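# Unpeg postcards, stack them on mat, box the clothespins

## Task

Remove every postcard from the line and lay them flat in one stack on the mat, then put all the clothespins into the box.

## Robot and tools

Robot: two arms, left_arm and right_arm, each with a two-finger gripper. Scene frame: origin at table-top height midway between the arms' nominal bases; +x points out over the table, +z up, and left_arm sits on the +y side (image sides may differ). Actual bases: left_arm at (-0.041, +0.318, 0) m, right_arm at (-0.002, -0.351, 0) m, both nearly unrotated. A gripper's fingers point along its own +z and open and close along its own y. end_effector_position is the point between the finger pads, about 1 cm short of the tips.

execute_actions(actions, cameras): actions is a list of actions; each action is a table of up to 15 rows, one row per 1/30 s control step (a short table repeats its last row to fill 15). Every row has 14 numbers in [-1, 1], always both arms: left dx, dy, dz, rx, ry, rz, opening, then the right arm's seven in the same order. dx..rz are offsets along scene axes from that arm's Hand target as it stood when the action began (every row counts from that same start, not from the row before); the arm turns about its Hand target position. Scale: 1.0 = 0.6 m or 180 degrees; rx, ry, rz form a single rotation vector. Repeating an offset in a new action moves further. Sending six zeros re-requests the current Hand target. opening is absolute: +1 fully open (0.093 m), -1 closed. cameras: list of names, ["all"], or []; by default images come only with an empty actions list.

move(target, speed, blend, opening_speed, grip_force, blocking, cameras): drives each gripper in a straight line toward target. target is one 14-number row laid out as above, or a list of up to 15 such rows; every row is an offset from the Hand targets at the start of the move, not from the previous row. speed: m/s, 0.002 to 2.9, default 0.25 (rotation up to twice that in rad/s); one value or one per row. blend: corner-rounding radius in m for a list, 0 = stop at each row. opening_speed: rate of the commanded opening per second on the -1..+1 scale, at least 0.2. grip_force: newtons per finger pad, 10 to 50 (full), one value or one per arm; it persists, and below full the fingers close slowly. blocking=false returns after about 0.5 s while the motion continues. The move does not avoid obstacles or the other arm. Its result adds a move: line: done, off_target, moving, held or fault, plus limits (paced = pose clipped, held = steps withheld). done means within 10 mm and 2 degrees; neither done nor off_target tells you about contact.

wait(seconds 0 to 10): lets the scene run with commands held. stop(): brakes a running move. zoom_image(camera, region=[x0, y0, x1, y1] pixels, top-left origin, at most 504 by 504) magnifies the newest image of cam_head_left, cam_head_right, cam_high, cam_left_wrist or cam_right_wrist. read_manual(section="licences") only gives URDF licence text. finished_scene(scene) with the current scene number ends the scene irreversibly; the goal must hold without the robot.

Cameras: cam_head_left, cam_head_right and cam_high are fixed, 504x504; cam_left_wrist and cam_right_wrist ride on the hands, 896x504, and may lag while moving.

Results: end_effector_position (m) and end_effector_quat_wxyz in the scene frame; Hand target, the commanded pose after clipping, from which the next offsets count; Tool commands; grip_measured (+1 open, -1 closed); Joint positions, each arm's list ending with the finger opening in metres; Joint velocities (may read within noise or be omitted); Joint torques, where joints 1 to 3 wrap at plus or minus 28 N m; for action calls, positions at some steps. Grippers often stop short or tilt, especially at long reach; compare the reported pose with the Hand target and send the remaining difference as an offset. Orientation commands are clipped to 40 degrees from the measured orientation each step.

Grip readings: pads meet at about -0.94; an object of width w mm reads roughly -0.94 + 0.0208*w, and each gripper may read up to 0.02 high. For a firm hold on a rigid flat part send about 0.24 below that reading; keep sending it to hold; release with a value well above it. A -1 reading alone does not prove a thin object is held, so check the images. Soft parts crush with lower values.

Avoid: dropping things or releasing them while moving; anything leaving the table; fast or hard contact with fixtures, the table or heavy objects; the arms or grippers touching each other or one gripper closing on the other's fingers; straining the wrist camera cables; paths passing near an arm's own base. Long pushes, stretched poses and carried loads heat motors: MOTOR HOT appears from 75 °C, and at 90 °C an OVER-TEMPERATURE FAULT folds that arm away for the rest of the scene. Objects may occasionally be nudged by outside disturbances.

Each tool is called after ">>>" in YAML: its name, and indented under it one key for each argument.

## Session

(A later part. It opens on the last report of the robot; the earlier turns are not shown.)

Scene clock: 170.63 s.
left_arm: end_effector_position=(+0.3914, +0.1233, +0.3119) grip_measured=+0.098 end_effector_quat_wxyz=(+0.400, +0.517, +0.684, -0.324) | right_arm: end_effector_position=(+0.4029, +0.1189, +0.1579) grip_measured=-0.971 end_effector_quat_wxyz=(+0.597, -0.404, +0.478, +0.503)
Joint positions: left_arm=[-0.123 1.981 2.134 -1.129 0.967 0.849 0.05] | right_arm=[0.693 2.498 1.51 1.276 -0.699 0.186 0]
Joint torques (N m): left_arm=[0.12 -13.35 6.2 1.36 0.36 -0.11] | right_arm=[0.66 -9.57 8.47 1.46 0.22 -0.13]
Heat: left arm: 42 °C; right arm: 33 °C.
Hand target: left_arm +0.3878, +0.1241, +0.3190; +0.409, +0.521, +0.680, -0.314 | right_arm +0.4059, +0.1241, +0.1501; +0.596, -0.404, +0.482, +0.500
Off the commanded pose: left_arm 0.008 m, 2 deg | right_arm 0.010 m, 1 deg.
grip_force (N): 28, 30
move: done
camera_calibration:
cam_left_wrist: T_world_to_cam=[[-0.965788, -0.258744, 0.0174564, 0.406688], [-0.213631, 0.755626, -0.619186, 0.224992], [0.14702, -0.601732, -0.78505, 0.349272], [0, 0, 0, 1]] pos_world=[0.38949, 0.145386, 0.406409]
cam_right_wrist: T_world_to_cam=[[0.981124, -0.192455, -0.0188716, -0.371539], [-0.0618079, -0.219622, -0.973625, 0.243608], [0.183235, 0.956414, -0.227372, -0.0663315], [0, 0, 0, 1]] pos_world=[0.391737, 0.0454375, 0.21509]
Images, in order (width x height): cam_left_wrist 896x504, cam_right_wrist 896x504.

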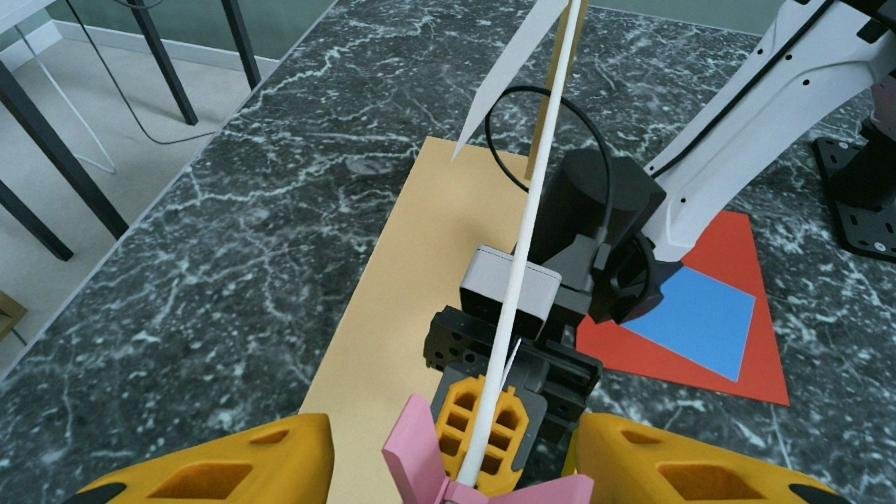

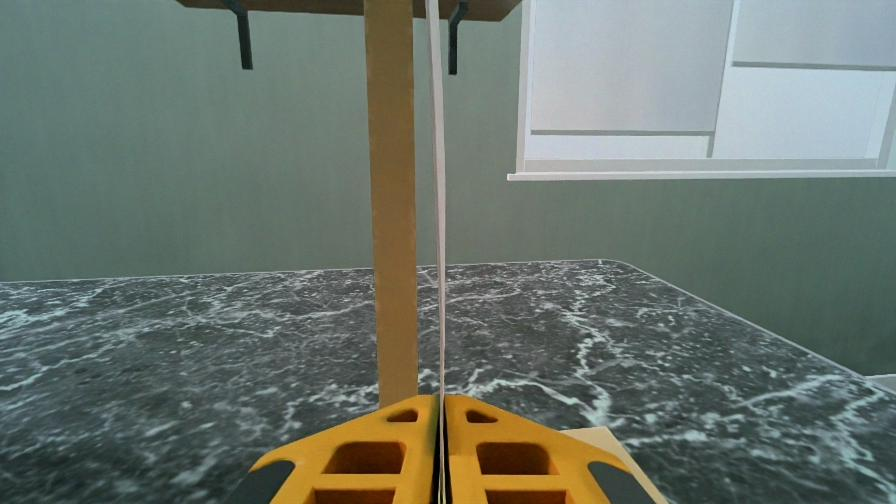

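>>> move:
  target:
    - [-0.005, 0.0, 0.015, 0, 0, 0, 0.1, 0, 0, 0, 0, 0, 0, -1]
    - [-0.005, 0.0, 0.015, 0, 0, 0, -1, 0, 0, 0, 0, 0, 0, -1]
  speed: 0.07
  opening_speed: 0.5
  cameras: ["cam_left_wrist", "cam_high"]

Scene clock: 176.53 s.
left_arm: end_effector_position=(+0.3896, +0.1235, +0.3107) grip_measured=-0.651 end_effector_quat_wxyz=(+0.395, +0.515, +0.687, -0.327) | right_arm: end_effector_position=(+0.4030, +0.1190, +0.1574) grip_measured=-0.971 end_effector_quat_wxyz=(+0.596, -0.404, +0.479, +0.503)
Joint positions: left_arm=[-0.123 1.981 2.134 -1.141 0.967 0.846 0.014] | right_arm=[0.693 2.498 1.51 1.273 -0.699 0.186 0]
Joint torques (N m): left_arm=[0.02 -13.33 9.83 1.15 0.36 -0.11] | right_arm=[0.66 -9.57 8.55 1.52 0.2 -0.12]
Heat: left arm: 44 °C; right arm: 33 °C.
Hand target: left_arm +0.3848, +0.1241, +0.3280; +0.409, +0.521, +0.680, -0.314 | right_arm +0.4059, +0.1241, +0.1501; +0.596, -0.404, +0.481, +0.500
Off the commanded pose: left_arm 0.018 m, 3 deg | right_arm 0.009 m, 0 deg.
grip_force (N): 28, 30
move: off_target (left_arm); target 2's new opening was sent with left_arm's hand 0.018 m and 2 deg from that target
camera_calibration:
cam_left_wrist: T_world_to_cam=[[-0.965051, -0.260127, 0.0317711, 0.400485], [-0.224011, 0.755931, -0.615132, 0.226501], [0.135996, -0.600752, -0.787783, 0.353769], [0, 0, 0, 1]] pos_world=[0.389116, 0.145486, 0.405298]
Images, in order (width x height): cam_high 504x504, cam_left_wrist 896x504.

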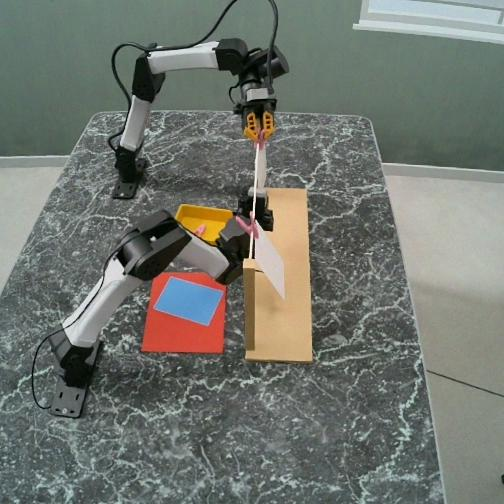

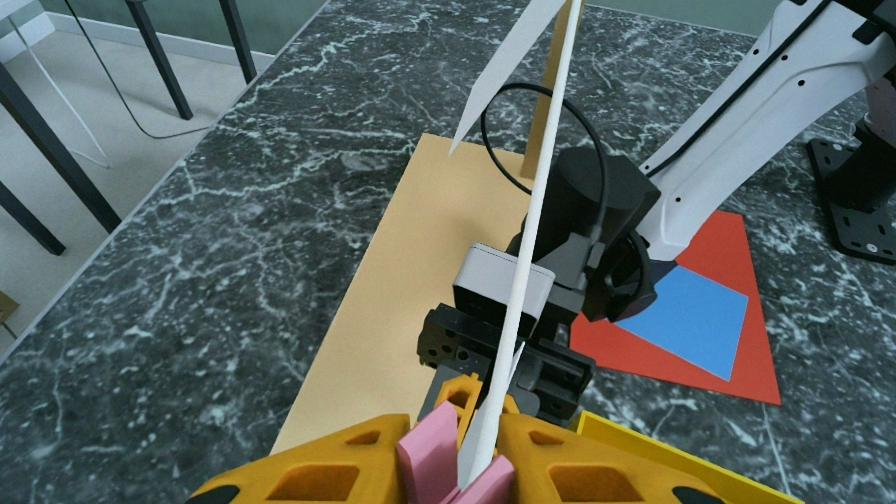

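>>> move:
  target:
    - [0.0, 0.0, 0.06, -0.0322, -0.0086, 0, -1, 0, 0, 0, 0, 0, 0, -1]
    - [-0.1333, 0.05, 0.06, -0.0322, -0.0086, 0, -1, -0.1, 0, -0.0133, 0, 0, 0, -1]
  speed: [0.12, 0.1]
  blend: [0.004, 0]
  cameras: ["cam_head_left", "cam_high", "cam_left_wrist"]

Scene clock: 179.30 s.
left_arm: end_effector_position=(+0.3112, +0.1535, +0.3611) grip_measured=-0.665 end_effector_quat_wxyz=(+0.440, +0.500, +0.665, -0.339) | right_arm: end_effector_position=(+0.3492, +0.1248, +0.1102) grip_measured=-0.971 end_effector_quat_wxyz=(+0.570, -0.405, +0.509, +0.502)
Joint positions: left_arm=[-0.044 1.64 1.842 -1.128 1.071 0.85 0.013] | right_arm=[0.778 2.482 1.293 1.379 -0.617 0.159 0]
Joint torques (N m): left_arm=[0.66 -9.2 6.13 1.19 0.63 0.08] | right_arm=[0.73 -15.31 4.89 1.88 0.13 -0.16]
Heat: left arm: 45 °C; right arm: 33 °C.
Hand target: left_arm +0.3048, +0.1541, +0.3641; +0.444, +0.504, +0.657, -0.341 | right_arm +0.3460, +0.1240, +0.1422; +0.596, -0.404, +0.481, +0.500
Off the commanded pose: left_arm 0.007 m, 1 deg | right_arm 0.032 m, 4 deg.
grip_force (N): 28, 30
move: off_target (right_arm)
camera_calibration:
cam_left_wrist: T_world_to_cam=[[-0.961163, -0.275983, -0.0000493204, 0.343645], [-0.199204, 0.693888, -0.691981, 0.246843], [0.191009, -0.665096, -0.721916, 0.391078], [0, 0, 0, 1]] pos_world=[0.304771, 0.183663, 0.453153]
Images, in order (width x height): cam_head_left 504x504, cam_high 504x504, cam_left_wrist 896x504.

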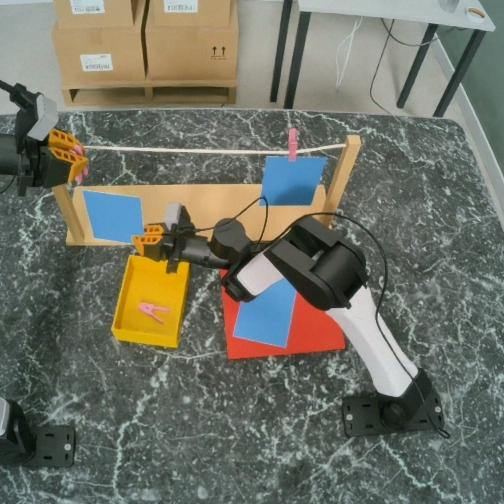

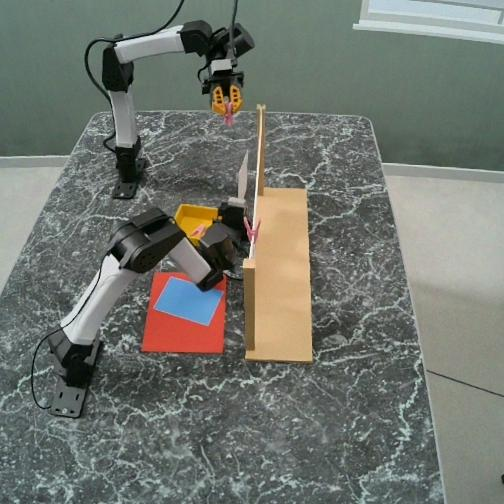

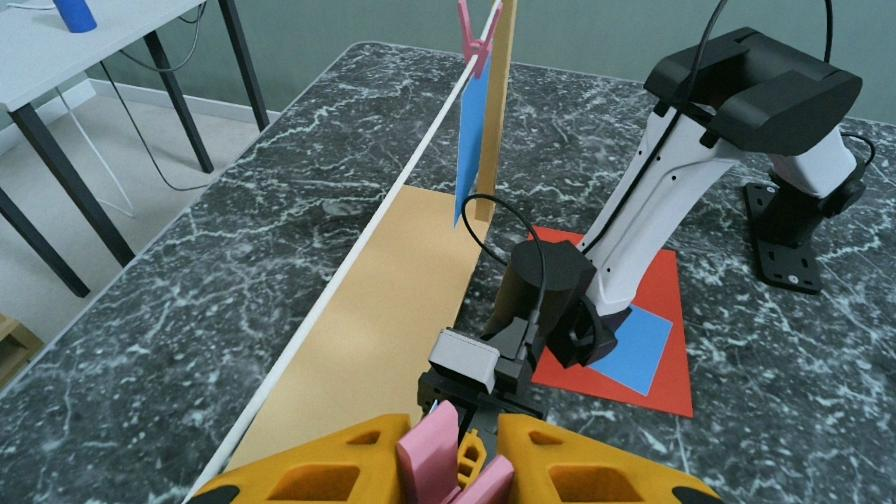

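>>> move:
  target:
    - [-0.0167, 0.0333, 0, 0, 0, 0, -1, -0.0767, -0.2067, 0.0467, 0, 0, 0, -1]
    - [-0.0333, -0.04, -0.0567, 0.1114, 0.0084, -0.0444, -1, -0.21, -0.4733, 0.08, 0, 0, 0, -1]
    - [-0.0917, -0.1383, -0.3567, 0.2786, 0.0211, -0.111, -1, -0.225, -0.5033, 0.0133, -0.0822, 0.5155, 0.0038, -1]
  speed: [0.16, 0.22, 0.35]
  blend: [0.03, 0.02, 0]
  cameras: ["cam_head_left", "cam_left_wrist"]

>>> zoom_image:
  camera: "cam_head_left"
  region: [215, 205, 355, 365]

Scene clock: 187.93 s.
left_arm: end_effector_position=(+0.2484, +0.0712, +0.1585) grip_measured=-0.665 end_effector_quat_wxyz=(+0.113, +0.737, +0.656, -0.119) | right_arm: end_effector_position=(+0.2053, -0.1767, +0.1472) grip_measured=-0.971 end_effector_quat_wxyz=(+0.005, +0.015, +0.812, +0.583)
Joint positions: left_arm=[-0.576 1.833 1.681 -1.259 0.289 1.083 0.013] | right_arm=[0.08 1.303 0.672 -0.659 -1.232 0.307 0]
Joint torques (N m): left_arm=[0.05 -8.31 6.34 0.73 0.13 -0.18] | right_arm=[-0.21 -2.45 8.91 0.58 -0.59 -0.18]
Heat: left arm: 42 °C; right arm: 34 °C.
Hand target: left_arm +0.2496, +0.0711, +0.1499; +0.105, +0.736, +0.658, -0.117 | right_arm +0.2110, -0.1780, +0.1502; +0.010, +0.014, +0.814, +0.580
Off the commanded pose: left_arm 0.009 m, 1 deg | right_arm 0.007 m, 1 deg.
grip_force (N): 28, 30
move: done
camera_calibration:
cam_left_wrist: T_world_to_cam=[[-0.992584, 0.119776, -0.0207784, 0.243503], [0.117651, 0.989512, 0.0838119, -0.0715056], [0.0305991, 0.0807457, -0.996265, 0.232374], [0, 0, 0, 1]] pos_world=[0.242999, 0.0228266, 0.242559]
Images, in order (width x height): cam_head_left 504x504, cam_left_wrist 896x504.

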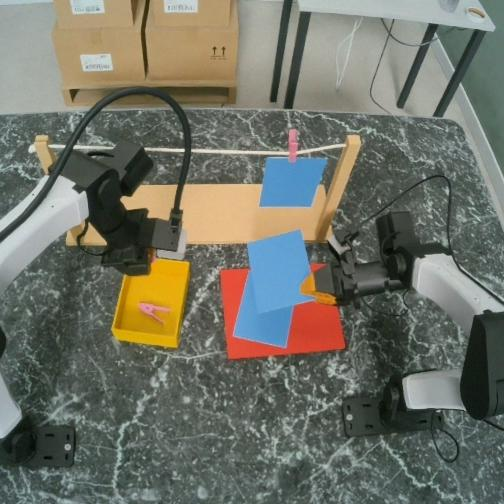

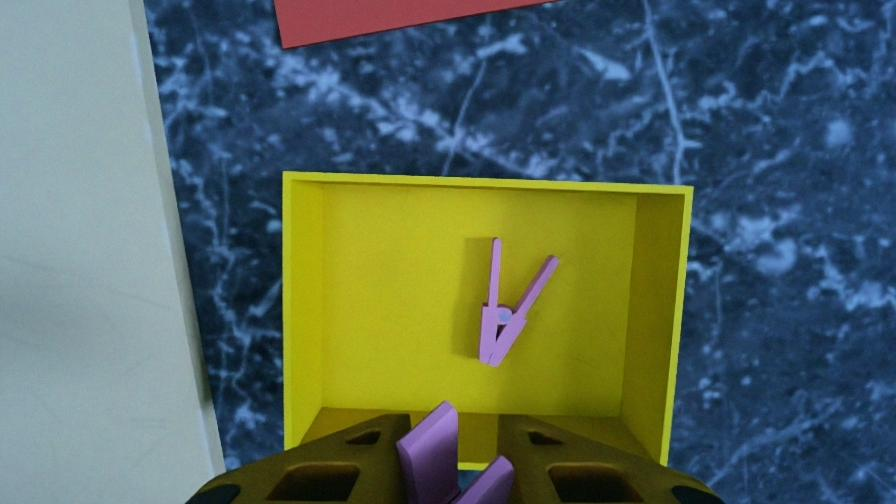

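Scaled by 3.150 from the camera's 504x504 image, which has a finer 720x720 frame.

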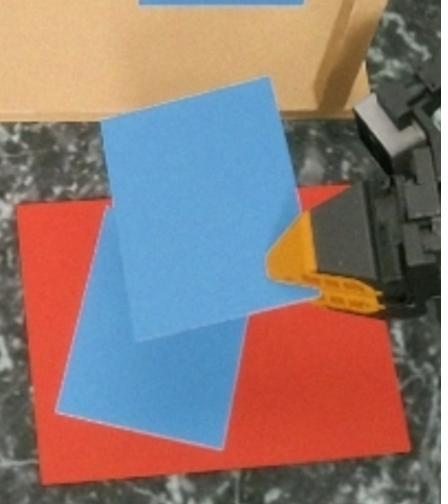

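>>> move:
  target:
    - [0, 0, -0.1333, 0, 0, 0, -1, -0.0267, 0.0258, -0.0837, 0, 0, -0.0389, -1]
    - [0, 0, -0.2065, 0, 0, 0, -1, -0.0267, 0.0258, -0.1587, 0, 0, -0.0389, -1]
  speed: [0.18, 0.06]
  blend: [0.008, 0]
  cameras: ["cam_head_left"]

>>> zoom_image:
  camera: "cam_head_left"
  region: [215, 235, 355, 365]

Scene clock: 191.87 s.
left_arm: end_effector_position=(+0.2507, +0.0701, +0.0383) grip_measured=-0.666 end_effector_quat_wxyz=(+0.113, +0.737, +0.656, -0.118) | right_arm: end_effector_position=(+0.1960, -0.1635, +0.0580) grip_measured=-0.971 end_effector_quat_wxyz=(+0.045, +0.064, +0.810, +0.581)
Joint positions: left_arm=[-0.576 1.907 1.293 -0.795 0.287 1.082 0.013] | right_arm=[0.177 1.435 0.219 0.396 -1.115 0.807 0]
Joint torques (N m): left_arm=[0.08 -8.06 5.48 0.85 0.15 -0.17] | right_arm=[1.03 -2.19 4.52 1.5 -0.37 -0.04]
Heat: left arm: 41 °C; right arm: 33 °C.
Hand target: left_arm +0.2497, +0.0711, +0.0260; +0.105, +0.736, +0.658, -0.117 | right_arm +0.1949, -0.1624, +0.0549; +0.045, +0.063, +0.812, +0.579
Off the commanded pose: left_arm 0.012 m, 1 deg | right_arm 0.003 m, 0 deg.
grip_force (N): 28, 30
move: off_target (left_arm)
Images, in order (width x height): cam_head_left 504x504.

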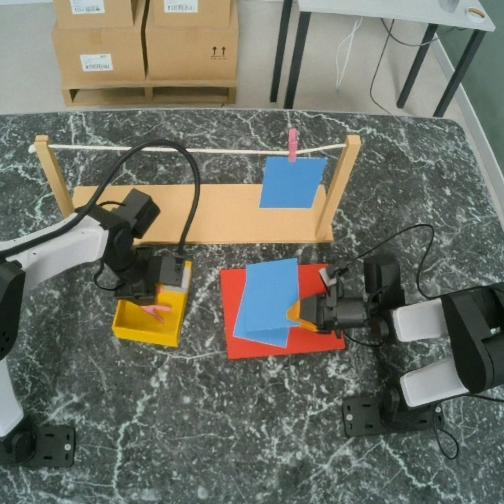

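Scaled by 3.600 from the camera's 504x504 image, which has a finer 720x720 frame.

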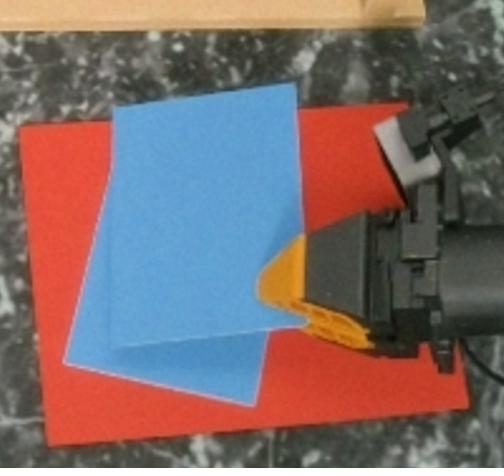

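>>> move:
  target:
    - [0, 0, 0.02, 0, 0, 0, -0.05, 0, 0.005, -0.0215, 0, 0, 0, -1]
    - [0, 0, 0.2, 0, 0, 0, -0.05, 0, 0.005, -0.0182, 0, 0, 0, -0.72]
    - [0.0838, -0.1018, 0.29, -0.2172, -0.0069, 0.0382, -0.05, -0.001, -0.0012, -0.016, -0.1646, 0.0261, 0, -0.72]
    - [0.1755, -0.2018, 0.2483, -0.4343, -0.0138, 0.0764, 0.52, -0.0113, -0.066, 0.0595, -0.1646, 0.0261, 0, -0.72]
  speed: [0.05, 0.12, 0.22, 0.2]
  blend: [0, 0, 0.003, 0]
  opening_speed: 0.5
  cameras: ["cam_head_left", "cam_high", "cam_left_wrist"]

Scene clock: 208.60 s.
left_arm: end_effector_position=(+0.3517, -0.0481, +0.1832) grip_measured=+0.498 end_effector_quat_wxyz=(+0.570, +0.436, +0.505, -0.479) | right_arm: end_effector_position=(+0.1828, -0.2024, +0.0794) grip_measured=-0.722 end_effector_quat_wxyz=(+0.013, +0.078, +0.936, +0.342)
Joint positions: left_arm=[-0.499 2.166 1.129 1.214 0.9 -0.126 0.069] | right_arm=[0.242 1.165 0.616 -0.739 -0.647 0.495 0.011]
Joint torques (N m): left_arm=[-0.03 -9.95 7.2 1.86 -0.27 -0.18] | right_arm=[-0.42 -3.86 9.13 0.68 -0.48 -0.16]
Heat: left arm: 41 °C; right arm: 32 °C.
Hand target: left_arm +0.3550, -0.0500, +0.1752; +0.570, +0.430, +0.512, -0.478 | right_arm +0.1882, -0.2021, +0.0906; +0.027, +0.073, +0.934, +0.349
Tool commands: left_gripper/opening=+0.5 right_gripper/opening=-0.72
Off the commanded pose: left_arm 0.009 m, 1 deg | right_arm 0.012 m, 2 deg.
grip_force (N): 28, 30
move: off_target (right_arm; path cut at 10 s)
camera_calibration:
cam_left_wrist: T_world_to_cam=[[-0.985009, -0.171216, -0.0210464, 0.34418], [-0.0313493, 0.297642, -0.954163, 0.241583], [0.169632, -0.939199, -0.298548, 0.0377287], [0, 0, 0, 1]] pos_world=[0.340194, 0.0224583, 0.249017]
Images, in order (width x height): cam_head_left 504x504, cam_high 504x504, cam_left_wrist 896x504.

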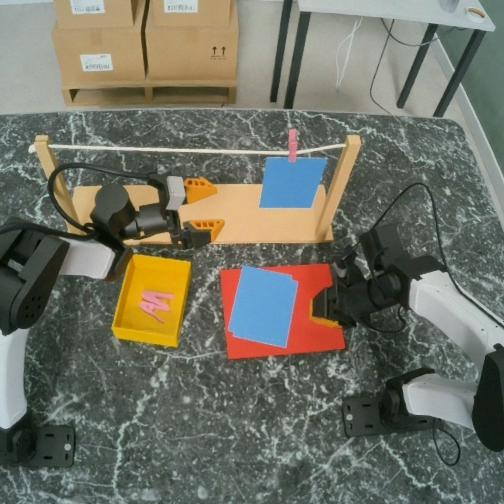

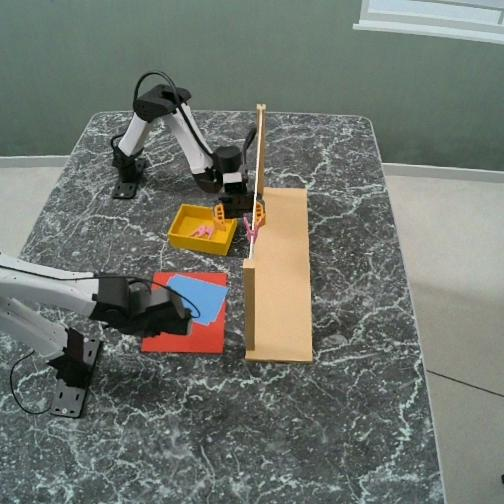

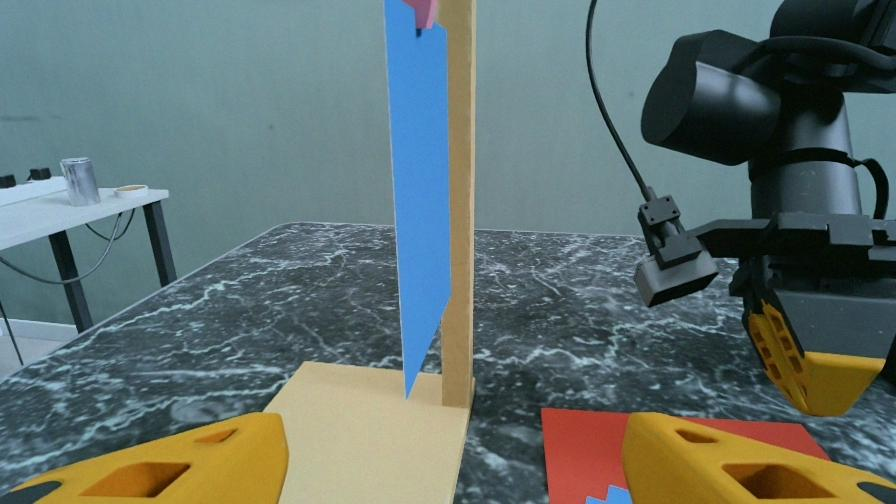

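>>> move:
  target:
    - [0.0507, -0.1, -0.042, 0, 0, 0, 0.52, 0.0197, -0.0132, 0.1823, -0.003, -0.1145, 0.0899, 0.1]
    - [0.0593, -0.1517, -0.0408, 0, 0, 0, 0.52, 0.2447, 0.0202, 0.399, -0.0099, -0.3815, 0.2996, 0.1]
  speed: [0.2, 0.35]
  blend: [0.015, 0]
  opening_speed: 0.6
  cameras: ["cam_left_wrist", "cam_right_wrist", "cam_head_left"]

Scene clock: 214.70 s.
left_arm: end_effector_position=(+0.3854, -0.1367, +0.1583) grip_measured=+0.518 end_effector_quat_wxyz=(+0.567, +0.431, +0.508, -0.485) | right_arm: end_effector_position=(+0.3319, -0.1885, +0.3274) grip_measured=+0.098 end_effector_quat_wxyz=(+0.377, -0.535, +0.699, +0.288)
Joint positions: left_arm=[-0.623 2.443 1.537 1.065 0.778 -0.117 0.07] | right_arm=[0.097 1.633 1.837 -1.29 -0.901 -0.98 0.05]
Joint torques (N m): left_arm=[-0.16 -12.34 9.78 1.73 -0.28 0.06] | right_arm=[-0.4 -4.74 8.94 0.91 -0.64 -0.09]
Heat: left arm: 41 °C; right arm: 31 °C.
Hand target: left_arm +0.3906, -0.1410, +0.1507; +0.570, +0.430, +0.512, -0.478 | right_arm +0.3350, -0.1899, +0.3300; +0.379, -0.535, +0.697, +0.291
Off the commanded pose: left_arm 0.010 m, 1 deg | right_arm 0.004 m, 0 deg.
grip_force (N): 28, 30
move: done
camera_calibration:
cam_left_wrist: T_world_to_cam=[[-0.985859, -0.167553, -0.002799, 0.359718], [-0.046902, 0.291923, -0.955291, 0.250674], [0.160879, -0.941651, -0.295654, -0.0561096], [0, 0, 0, 1]] pos_world=[0.375415, -0.0657414, 0.223884]
cam_right_wrist: T_world_to_cam=[[0.956167, -0.2928, 0.00362093, -0.375767], [-0.249171, -0.820063, -0.515179, 0.135657], [0.153814, 0.491695, -0.857075, 0.407519], [0, 0, 0, 1]] pos_world=[0.330416, -0.199153, 0.420523]
Images, in order (width x height): cam_head_left 504x504, cam_left_wrist 896x504, cam_right_wrist 896x504.

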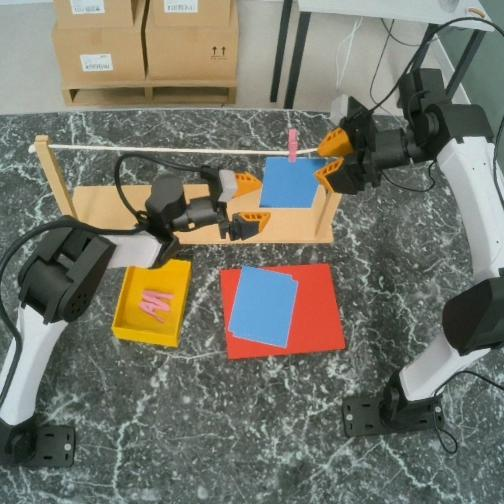

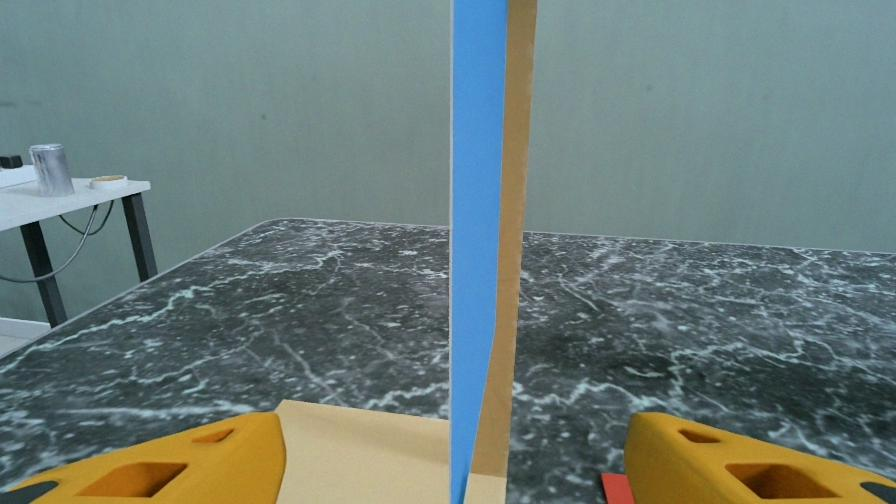

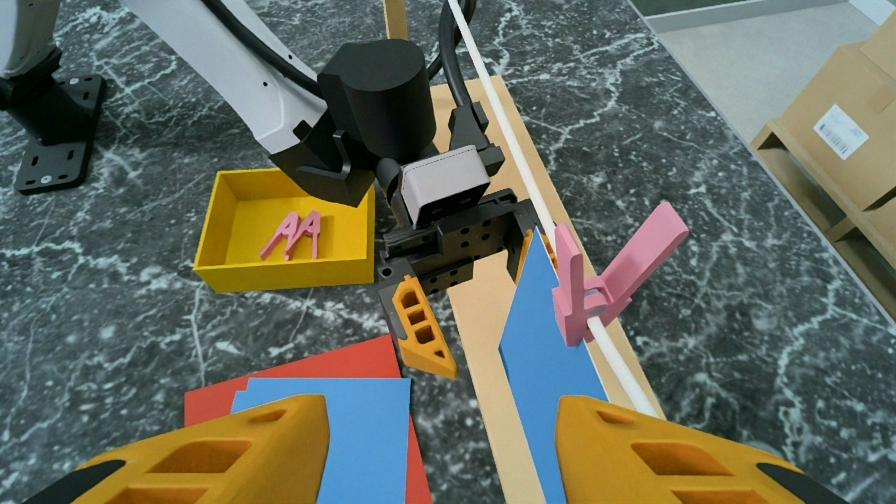

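>>> zoom_image:
  camera: "cam_right_wrist"
  region: [370, 190, 620, 400]

Scaled by 2.016 from the camera's 896x504 image, which has a finer 1280x720 frame.

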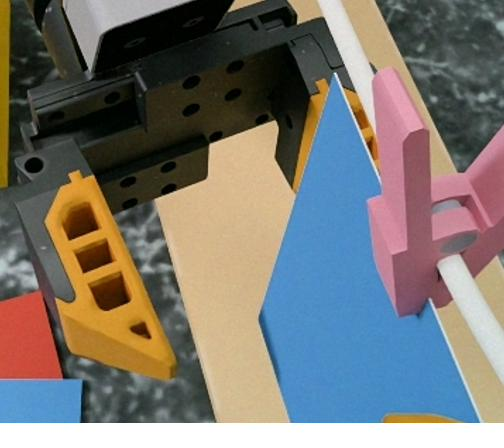

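>>> zoom_image:
  camera: "cam_head_left"
  region: [215, 130, 345, 240]

Scaled by 3.877 from the camera's 504x504 image, which has a finer 720x720 frame.

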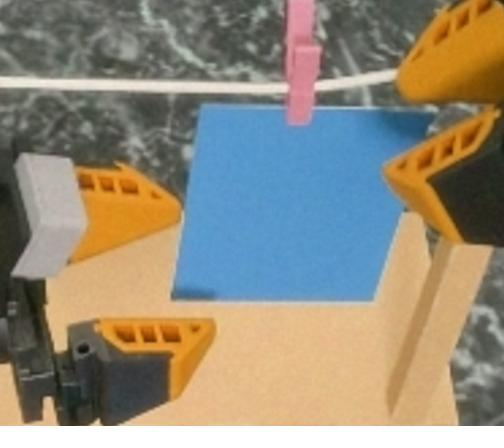

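>>> move:
  target:
    - [0.0022, -0.0132, 0.0017, 0, 0, 0, 0.52, 0.0947, 0.0118, -0.002, 0, 0, 0, 0.1]
    - [0.0022, -0.0132, 0.0017, 0, 0, 0, -1, 0.0947, 0.0118, -0.002, 0, 0, 0, 0.1]
  speed: [0.1, 0.1]
  opening_speed: 0.7
  grip_force: [30, 28]
  cameras: ["cam_left_wrist", "cam_right_wrist", "cam_head_left"]

Scene clock: 226.33 s.
left_arm: end_effector_position=(+0.3868, -0.1445, +0.1593) grip_measured=-0.990 end_effector_quat_wxyz=(+0.567, +0.431, +0.508, -0.485) | right_arm: end_effector_position=(+0.3893, -0.1833, +0.3287) grip_measured=+0.098 end_effector_quat_wxyz=(+0.381, -0.536, +0.697, +0.287)
Joint positions: left_arm=[-0.634 2.457 1.572 1.042 0.767 -0.114 0] | right_arm=[0.097 1.873 2.129 -1.333 -0.903 -0.98 0.05]
Joint torques (N m): left_arm=[-0.18 -12.51 9.89 1.75 -0.28 0.06] | right_arm=[0.16 -6.39 8.79 0.88 -0.62 -0.07]
Heat: left arm: 43 °C; right arm: 33 °C.
Hand target: left_arm +0.3919, -0.1489, +0.1515; +0.570, +0.430, +0.512, -0.478 | right_arm +0.3918, -0.1829, +0.3288; +0.379, -0.535, +0.697, +0.291
Off the commanded pose: left_arm 0.010 m, 1 deg | right_arm 0.003 m, 1 deg.
grip_force (N): 30, 28
move: done
camera_calibration:
cam_left_wrist: T_world_to_cam=[[-0.985826, -0.167748, -0.00288142, 0.359785], [-0.0469007, 0.292036, -0.955257, 0.253972], [0.161084, -0.941581, -0.295764, -0.0634311], [0, 0, 0, 1]] pos_world=[0.376814, -0.0735413, 0.224885]
cam_right_wrist: T_world_to_cam=[[0.956245, -0.292322, 0.0119343, -0.431781], [-0.243884, -0.818999, -0.519385, 0.154454], [0.161602, 0.493749, -0.854457, 0.393781], [0, 0, 0, 1]] pos_world=[0.386922, -0.19415, 0.421843]
Images, in order (width x height): cam_head_left 504x504, cam_left_wrist 896x504, cam_right_wrist 896x504.

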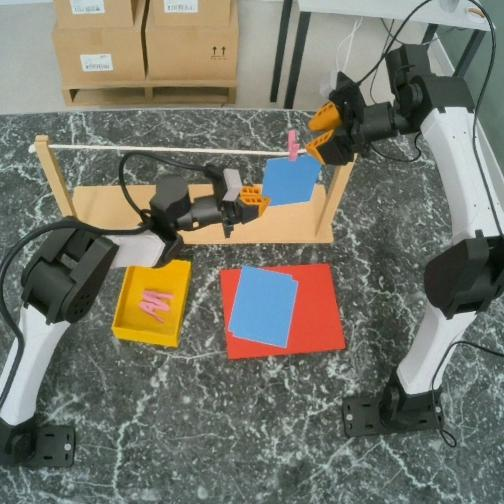

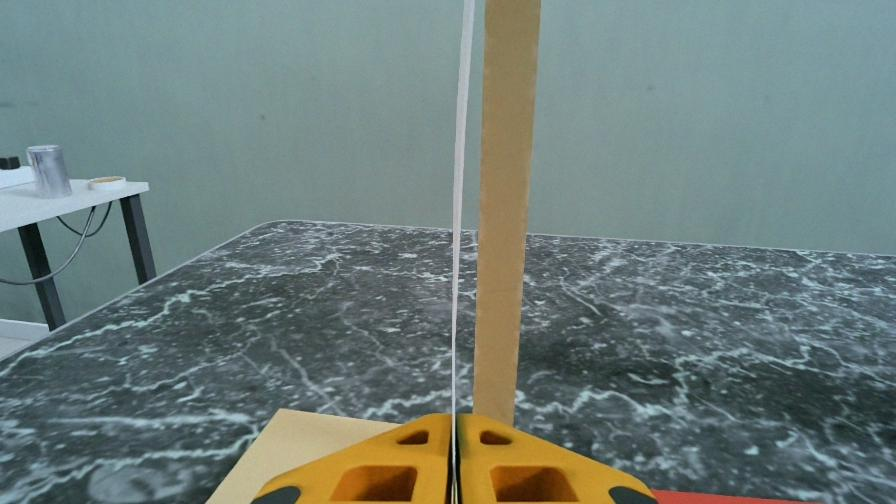

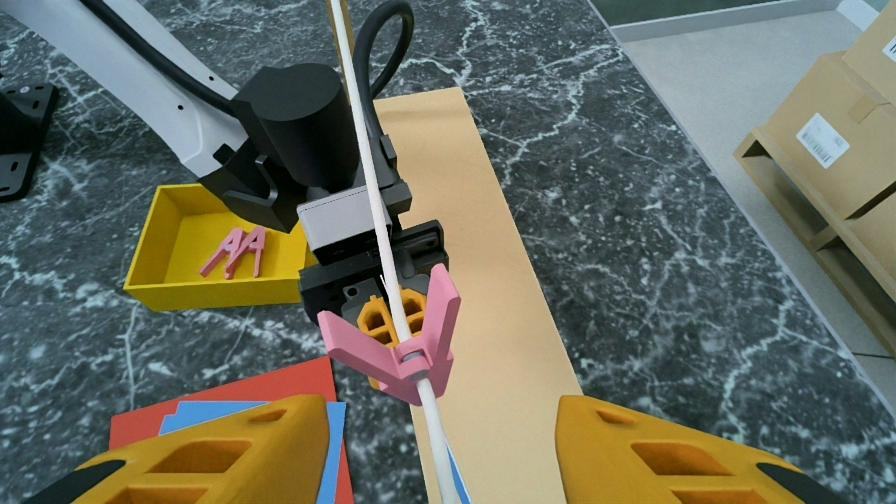

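>>> move:
  target: [0, 0, 0, 0, 0, 0, -1, -0.0022, 0.0505, -0.0197, 0, 0, 0, 0.1]
  speed: 0.07
  cameras: ["cam_right_wrist"]

Scene clock: 228.73 s.
left_arm: end_effector_position=(+0.3868, -0.1445, +0.1593) grip_measured=-0.990 end_effector_quat_wxyz=(+0.567, +0.431, +0.508, -0.485) | right_arm: end_effector_position=(+0.3936, -0.1527, +0.3075) grip_measured=+0.098 end_effector_quat_wxyz=(+0.365, -0.532, +0.703, +0.300)
Joint positions: left_arm=[-0.634 2.457 1.572 1.042 0.767 -0.114 0] | right_arm=[0.177 1.873 2.035 -1.199 -0.872 -0.873 0.05]
Joint torques (N m): left_arm=[-0.14 -12.49 9.88 1.74 -0.27 0.05] | right_arm=[0.44 -10.61 6.17 1.21 -0.47 -0.01]
Heat: left arm: 44 °C; right arm: 33 °C.
Hand target: left_arm +0.3919, -0.1489, +0.1515; +0.570, +0.430, +0.512, -0.478 | right_arm +0.3905, -0.1526, +0.3170; +0.379, -0.535, +0.697, +0.291
Off the commanded pose: left_arm 0.010 m, 1 deg | right_arm 0.010 m, 2 deg.
grip_force (N): 30, 28
move: done
camera_calibration:
cam_right_wrist: T_world_to_cam=[[0.957652, -0.28645, -0.0291225, -0.413772], [-0.260769, -0.819994, -0.509519, 0.172912], [0.122072, 0.495537, -0.859966, 0.377371], [0, 0, 0, 1]] pos_world=[0.395274, -0.163739, 0.400578]
Images, in order (width x height): cam_right_wrist 896x504.

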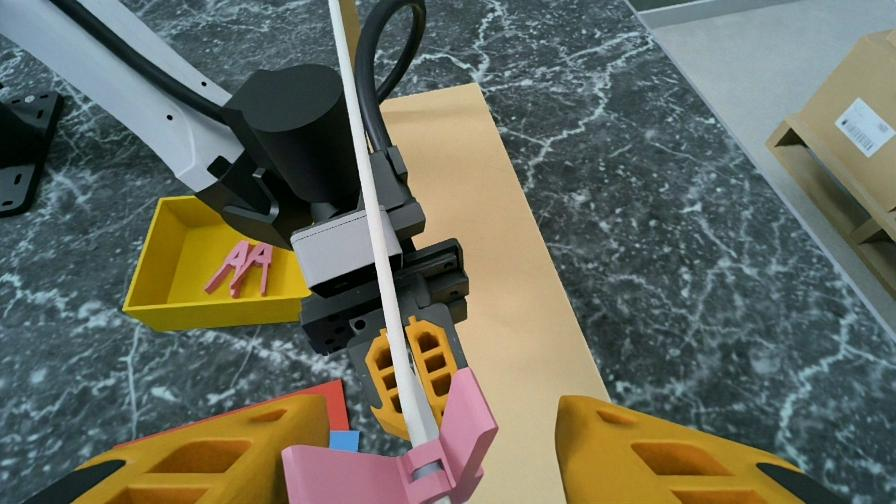

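>>> move:
  target: [0, 0, 0, 0, 0, 0, -1, -0.0092, 0.0, 0.0233, 0, 0, 0, 0.1]
  speed: 0.07

Scene clock: 230.40 s.
left_arm: end_effector_position=(+0.3868, -0.1445, +0.1593) grip_measured=-0.990 end_effector_quat_wxyz=(+0.567, +0.431, +0.508, -0.485) | right_arm: end_effector_position=(+0.3919, -0.1532, +0.3140) grip_measured=+0.098 end_effector_quat_wxyz=(+0.367, -0.530, +0.704, +0.299)
Joint positions: left_arm=[-0.634 2.457 1.572 1.042 0.767 -0.114 0] | right_arm=[0.177 1.873 2.062 -1.219 -0.87 -0.868 0.05]
Joint torques (N m): left_arm=[-0.17 -12.53 9.89 1.74 -0.29 0.05] | right_arm=[0.75 -10.32 9.03 0.93 -0.48 -0.05]
Heat: left arm: 44 °C; right arm: 32 °C.
Hand target: left_arm +0.3919, -0.1489, +0.1515; +0.570, +0.430, +0.512, -0.478 | right_arm +0.3850, -0.1526, +0.3310; +0.379, -0.535, +0.697, +0.291
Off the commanded pose: left_arm 0.010 m, 1 deg | right_arm 0.018 m, 2 deg.
grip_force (N): 30, 28
move: off_target (right_arm)

>>> move:
  target: [0, 0, 0, 0, 0, 0, -1, 0, 0, 0, 0, 0, 0, -1]
  speed: 0.07
  opening_speed: 0.5
  cameras: ["cam_right_wrist", "cam_high"]

Scene clock: 233.60 s.
left_arm: end_effector_position=(+0.3865, -0.1448, +0.1592) grip_measured=-0.990 end_effector_quat_wxyz=(+0.566, +0.431, +0.508, -0.485) | right_arm: end_effector_position=(+0.3916, -0.1532, +0.3138) grip_measured=-0.626 end_effector_quat_wxyz=(+0.366, -0.530, +0.704, +0.299)
Joint positions: left_arm=[-0.635 2.457 1.572 1.041 0.767 -0.114 0] | right_arm=[0.177 1.873 2.062 -1.222 -0.87 -0.867 0.015]
Joint torques (N m): left_arm=[-0.08 -12.51 9.87 1.76 -0.28 0.05] | right_arm=[0.73 -10.25 9.05 0.97 -0.45 -0.02]
Heat: left arm: 45 °C; right arm: 33 °C.
Hand target: left_arm +0.3919, -0.1489, +0.1516; +0.570, +0.430, +0.512, -0.478 | right_arm +0.3850, -0.1526, +0.3310; +0.379, -0.535, +0.697, +0.291
Off the commanded pose: left_arm 0.010 m, 1 deg | right_arm 0.018 m, 2 deg.
grip_force (N): 30, 28
move: off_target (right_arm)
camera_calibration:
cam_right_wrist: T_world_to_cam=[[0.956381, -0.290536, -0.0304005, -0.411574], [-0.264925, -0.818781, -0.509326, 0.176968], [0.123086, 0.495163, -0.860037, 0.382837], [0, 0, 0, 1]] pos_world=[0.393383, -0.164246, 0.406876]
Images, in order (width x height): cam_high 504x504, cam_right_wrist 896x504.

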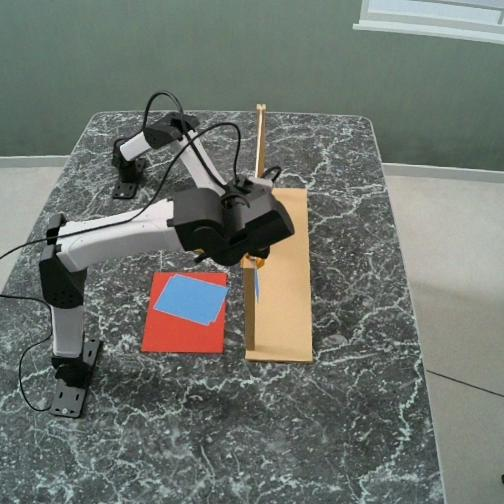

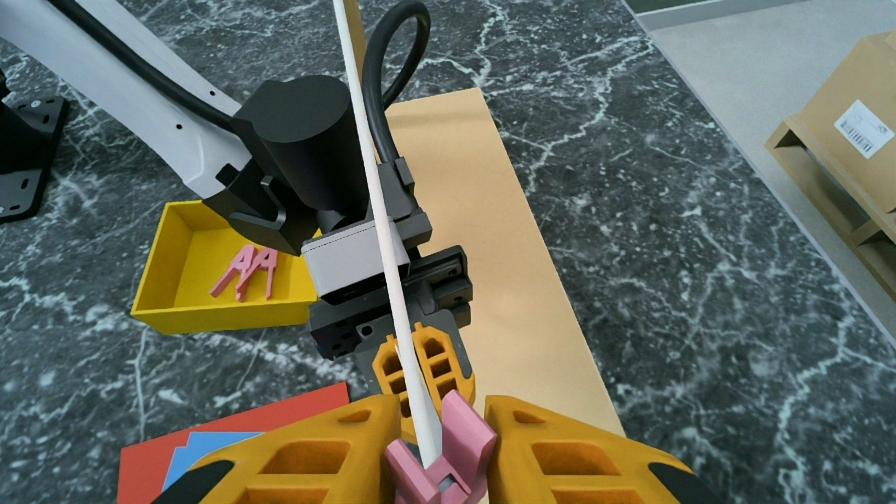

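>>> move:
  target:
    - [0, 0, 0, 0, 0, 0, -1, 0, 0, 0.065, 0.0429, -0.0115, 0, -1]
    - [-0.0133, 0, 0.0333, 0, 0, 0, -1, -0.15, -0.0667, 0.075, 0.0429, -0.0115, 0, -1]
    - [-0.125, 0.0167, 0.05, 0, 0, 0, -1, -0.225, -0.295, 0.1167, 0.0429, -0.0115, 0, -1]
  speed: [0.12, 0.15, 0.13]
  blend: [0.004, 0.01, 0]
  cameras: ["cam_head_left", "cam_high", "cam_right_wrist"]

>>> zoom_image:
  camera: "cam_head_left"
  region: [205, 235, 355, 370]

Scene clock: 239.73 s.
left_arm: end_effector_position=(+0.3183, -0.1415, +0.1635) grip_measured=-0.990 end_effector_quat_wxyz=(+0.550, +0.431, +0.525, -0.486) | right_arm: end_effector_position=(+0.2553, -0.3309, +0.3989) grip_measured=-0.639 end_effector_quat_wxyz=(+0.552, -0.394, +0.709, +0.194)
Joint positions: left_arm=[-0.72 2.26 1.256 1.105 0.685 -0.1 0] | right_arm=[-0.573 1.305 1.71 -1.569 -1.221 -1.31 0.015]
Joint torques (N m): left_arm=[-0.02 -16.17 5.79 2.02 -0.27 0.06] | right_arm=[-0.46 -3.85 5.2 0.72 -0.81 -0.17]
Heat: left arm: 48 °C; right arm: 33 °C.
Hand target: left_arm +0.3169, -0.1388, +0.1817; +0.570, +0.430, +0.512, -0.478 | right_arm +0.2500, -0.3296, +0.4010; +0.426, -0.513, +0.669, +0.327
Off the commanded pose: left_arm 0.018 m, 3 deg | right_arm 0.006 m, 26 deg.
joint sent to its limit (right arm) — joint 4 (wrist pitch), lower limit. The joint targets are off in orientation, not in position.
grip_force (N): 30, 28
move: off_target (left_arm, right_arm)
camera_calibration:
cam_right_wrist: T_world_to_cam=[[0.752719, -0.639924, 0.154634, -0.467733], [-0.364861, -0.601007, -0.711103, 0.216855], [0.547988, 0.47884, -0.685872, 0.377403], [0, 0, 0, 1]] pos_world=[0.22438, -0.349698, 0.485384]
Images, in order (width x height): cam_head_left 504x504, cam_high 504x504, cam_right_wrist 896x504.

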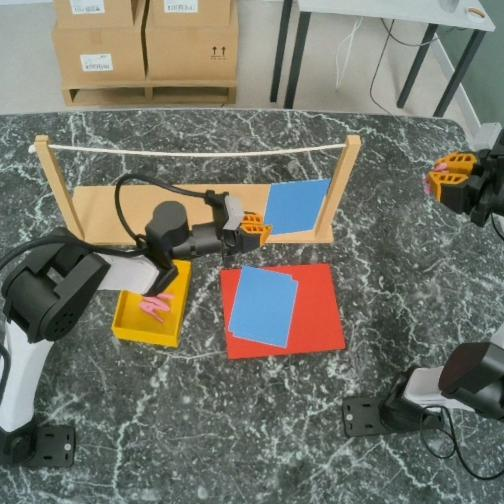

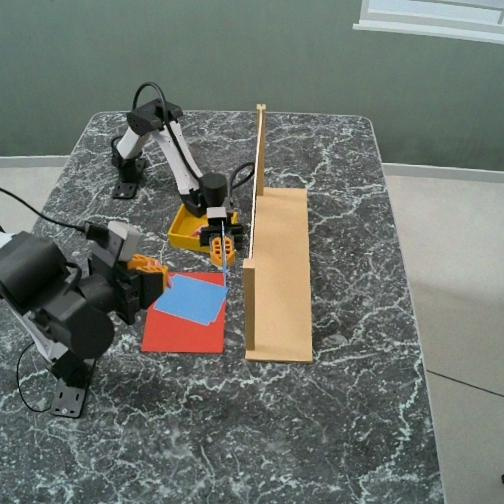

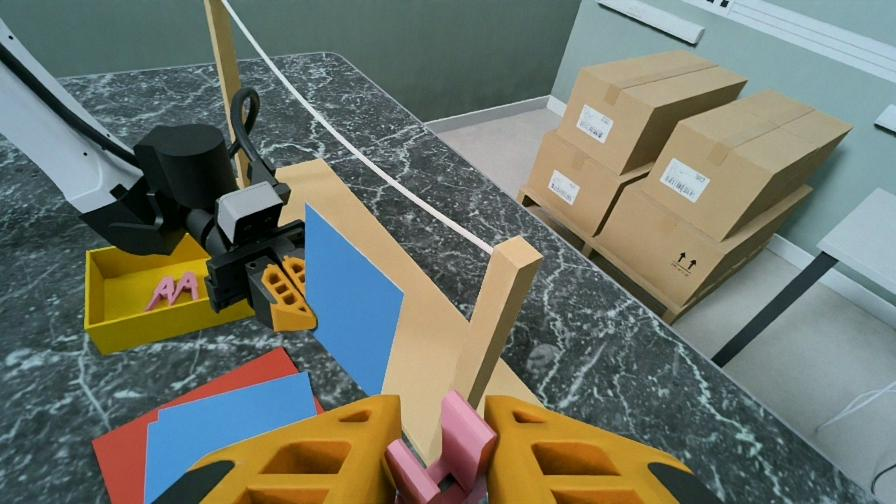

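Scaled by 3.360 from the camera's 504x504 image, which has a finer 720x720 frame.

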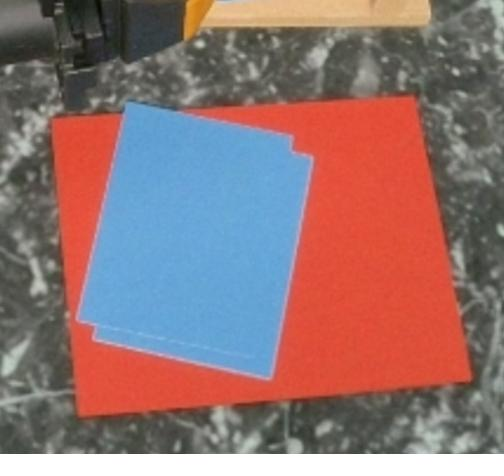

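>>> move:
  target:
    - [-0.169, 0.0913, -0.0695, 0.1919, 0.4826, 0.0271, -1, 0, 0, 0, 0, 0, 0, -1]
  speed: 0.35
  cameras: ["cam_head_left", "cam_high"]

>>> zoom_image:
  camera: "cam_head_left"
  region: [205, 215, 355, 365]

Scene clock: 249.90 s.
left_arm: end_effector_position=(+0.2104, -0.0821, +0.1395) grip_measured=-0.990 end_effector_quat_wxyz=(-0.050, +0.109, +0.881, -0.457) | right_arm: end_effector_position=(+0.2553, -0.3308, +0.3991) grip_measured=-0.639 end_effector_quat_wxyz=(+0.553, -0.394, +0.708, +0.194)
Joint positions: left_arm=[-0.752 1.889 1.379 -0.445 0.786 -0.771 0] | right_arm=[-0.573 1.305 1.71 -1.569 -1.222 -1.311 0.015]
Joint torques (N m): left_arm=[0.91 -9.02 10.66 1.27 0.45 -0.14] | right_arm=[-0.43 -3.9 5.31 0.71 -0.83 -0.15]
Heat: left arm: 53 °C; right arm: 32 °C.
Hand target: left_arm +0.2155, -0.0841, +0.1400; -0.054, +0.105, +0.881, -0.458 | right_arm +0.2500, -0.3296, +0.4010; +0.427, -0.513, +0.669, +0.327
Off the commanded pose: left_arm 0.006 m, 1 deg | right_arm 0.006 m, 26 deg.
joint sent to its limit (right arm) — joint 4 (wrist pitch), lower limit. The joint targets are off in orientation, not in position.
grip_force (N): 30, 28
move: off_target (right_arm)
Images, in order (width x height): cam_head_left 504x504, cam_high 504x504.

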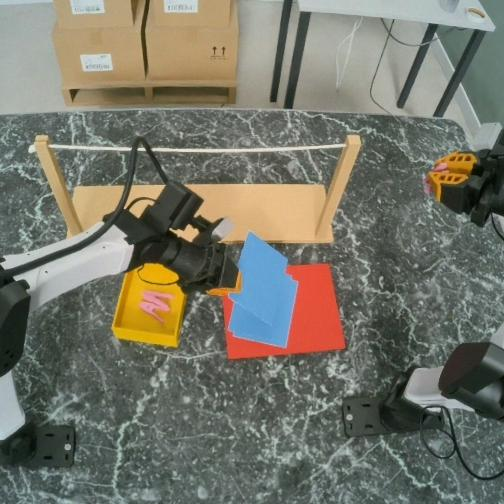

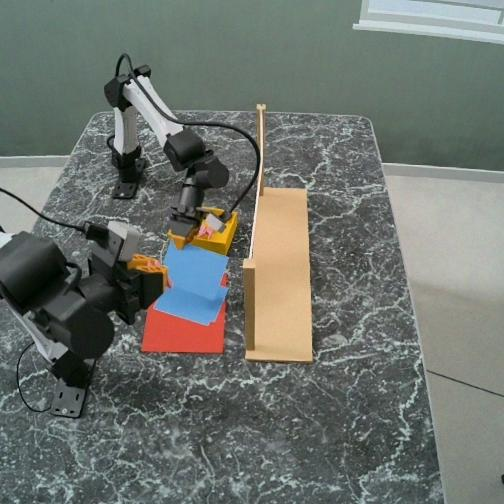

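Scaled by 3.360 from the camera's 504x504 image, which has a finer 720x720 frame.

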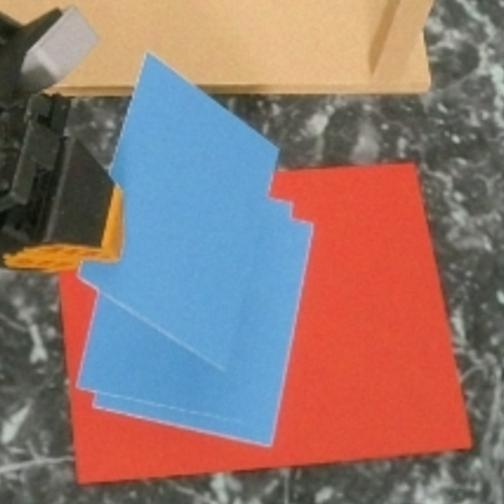

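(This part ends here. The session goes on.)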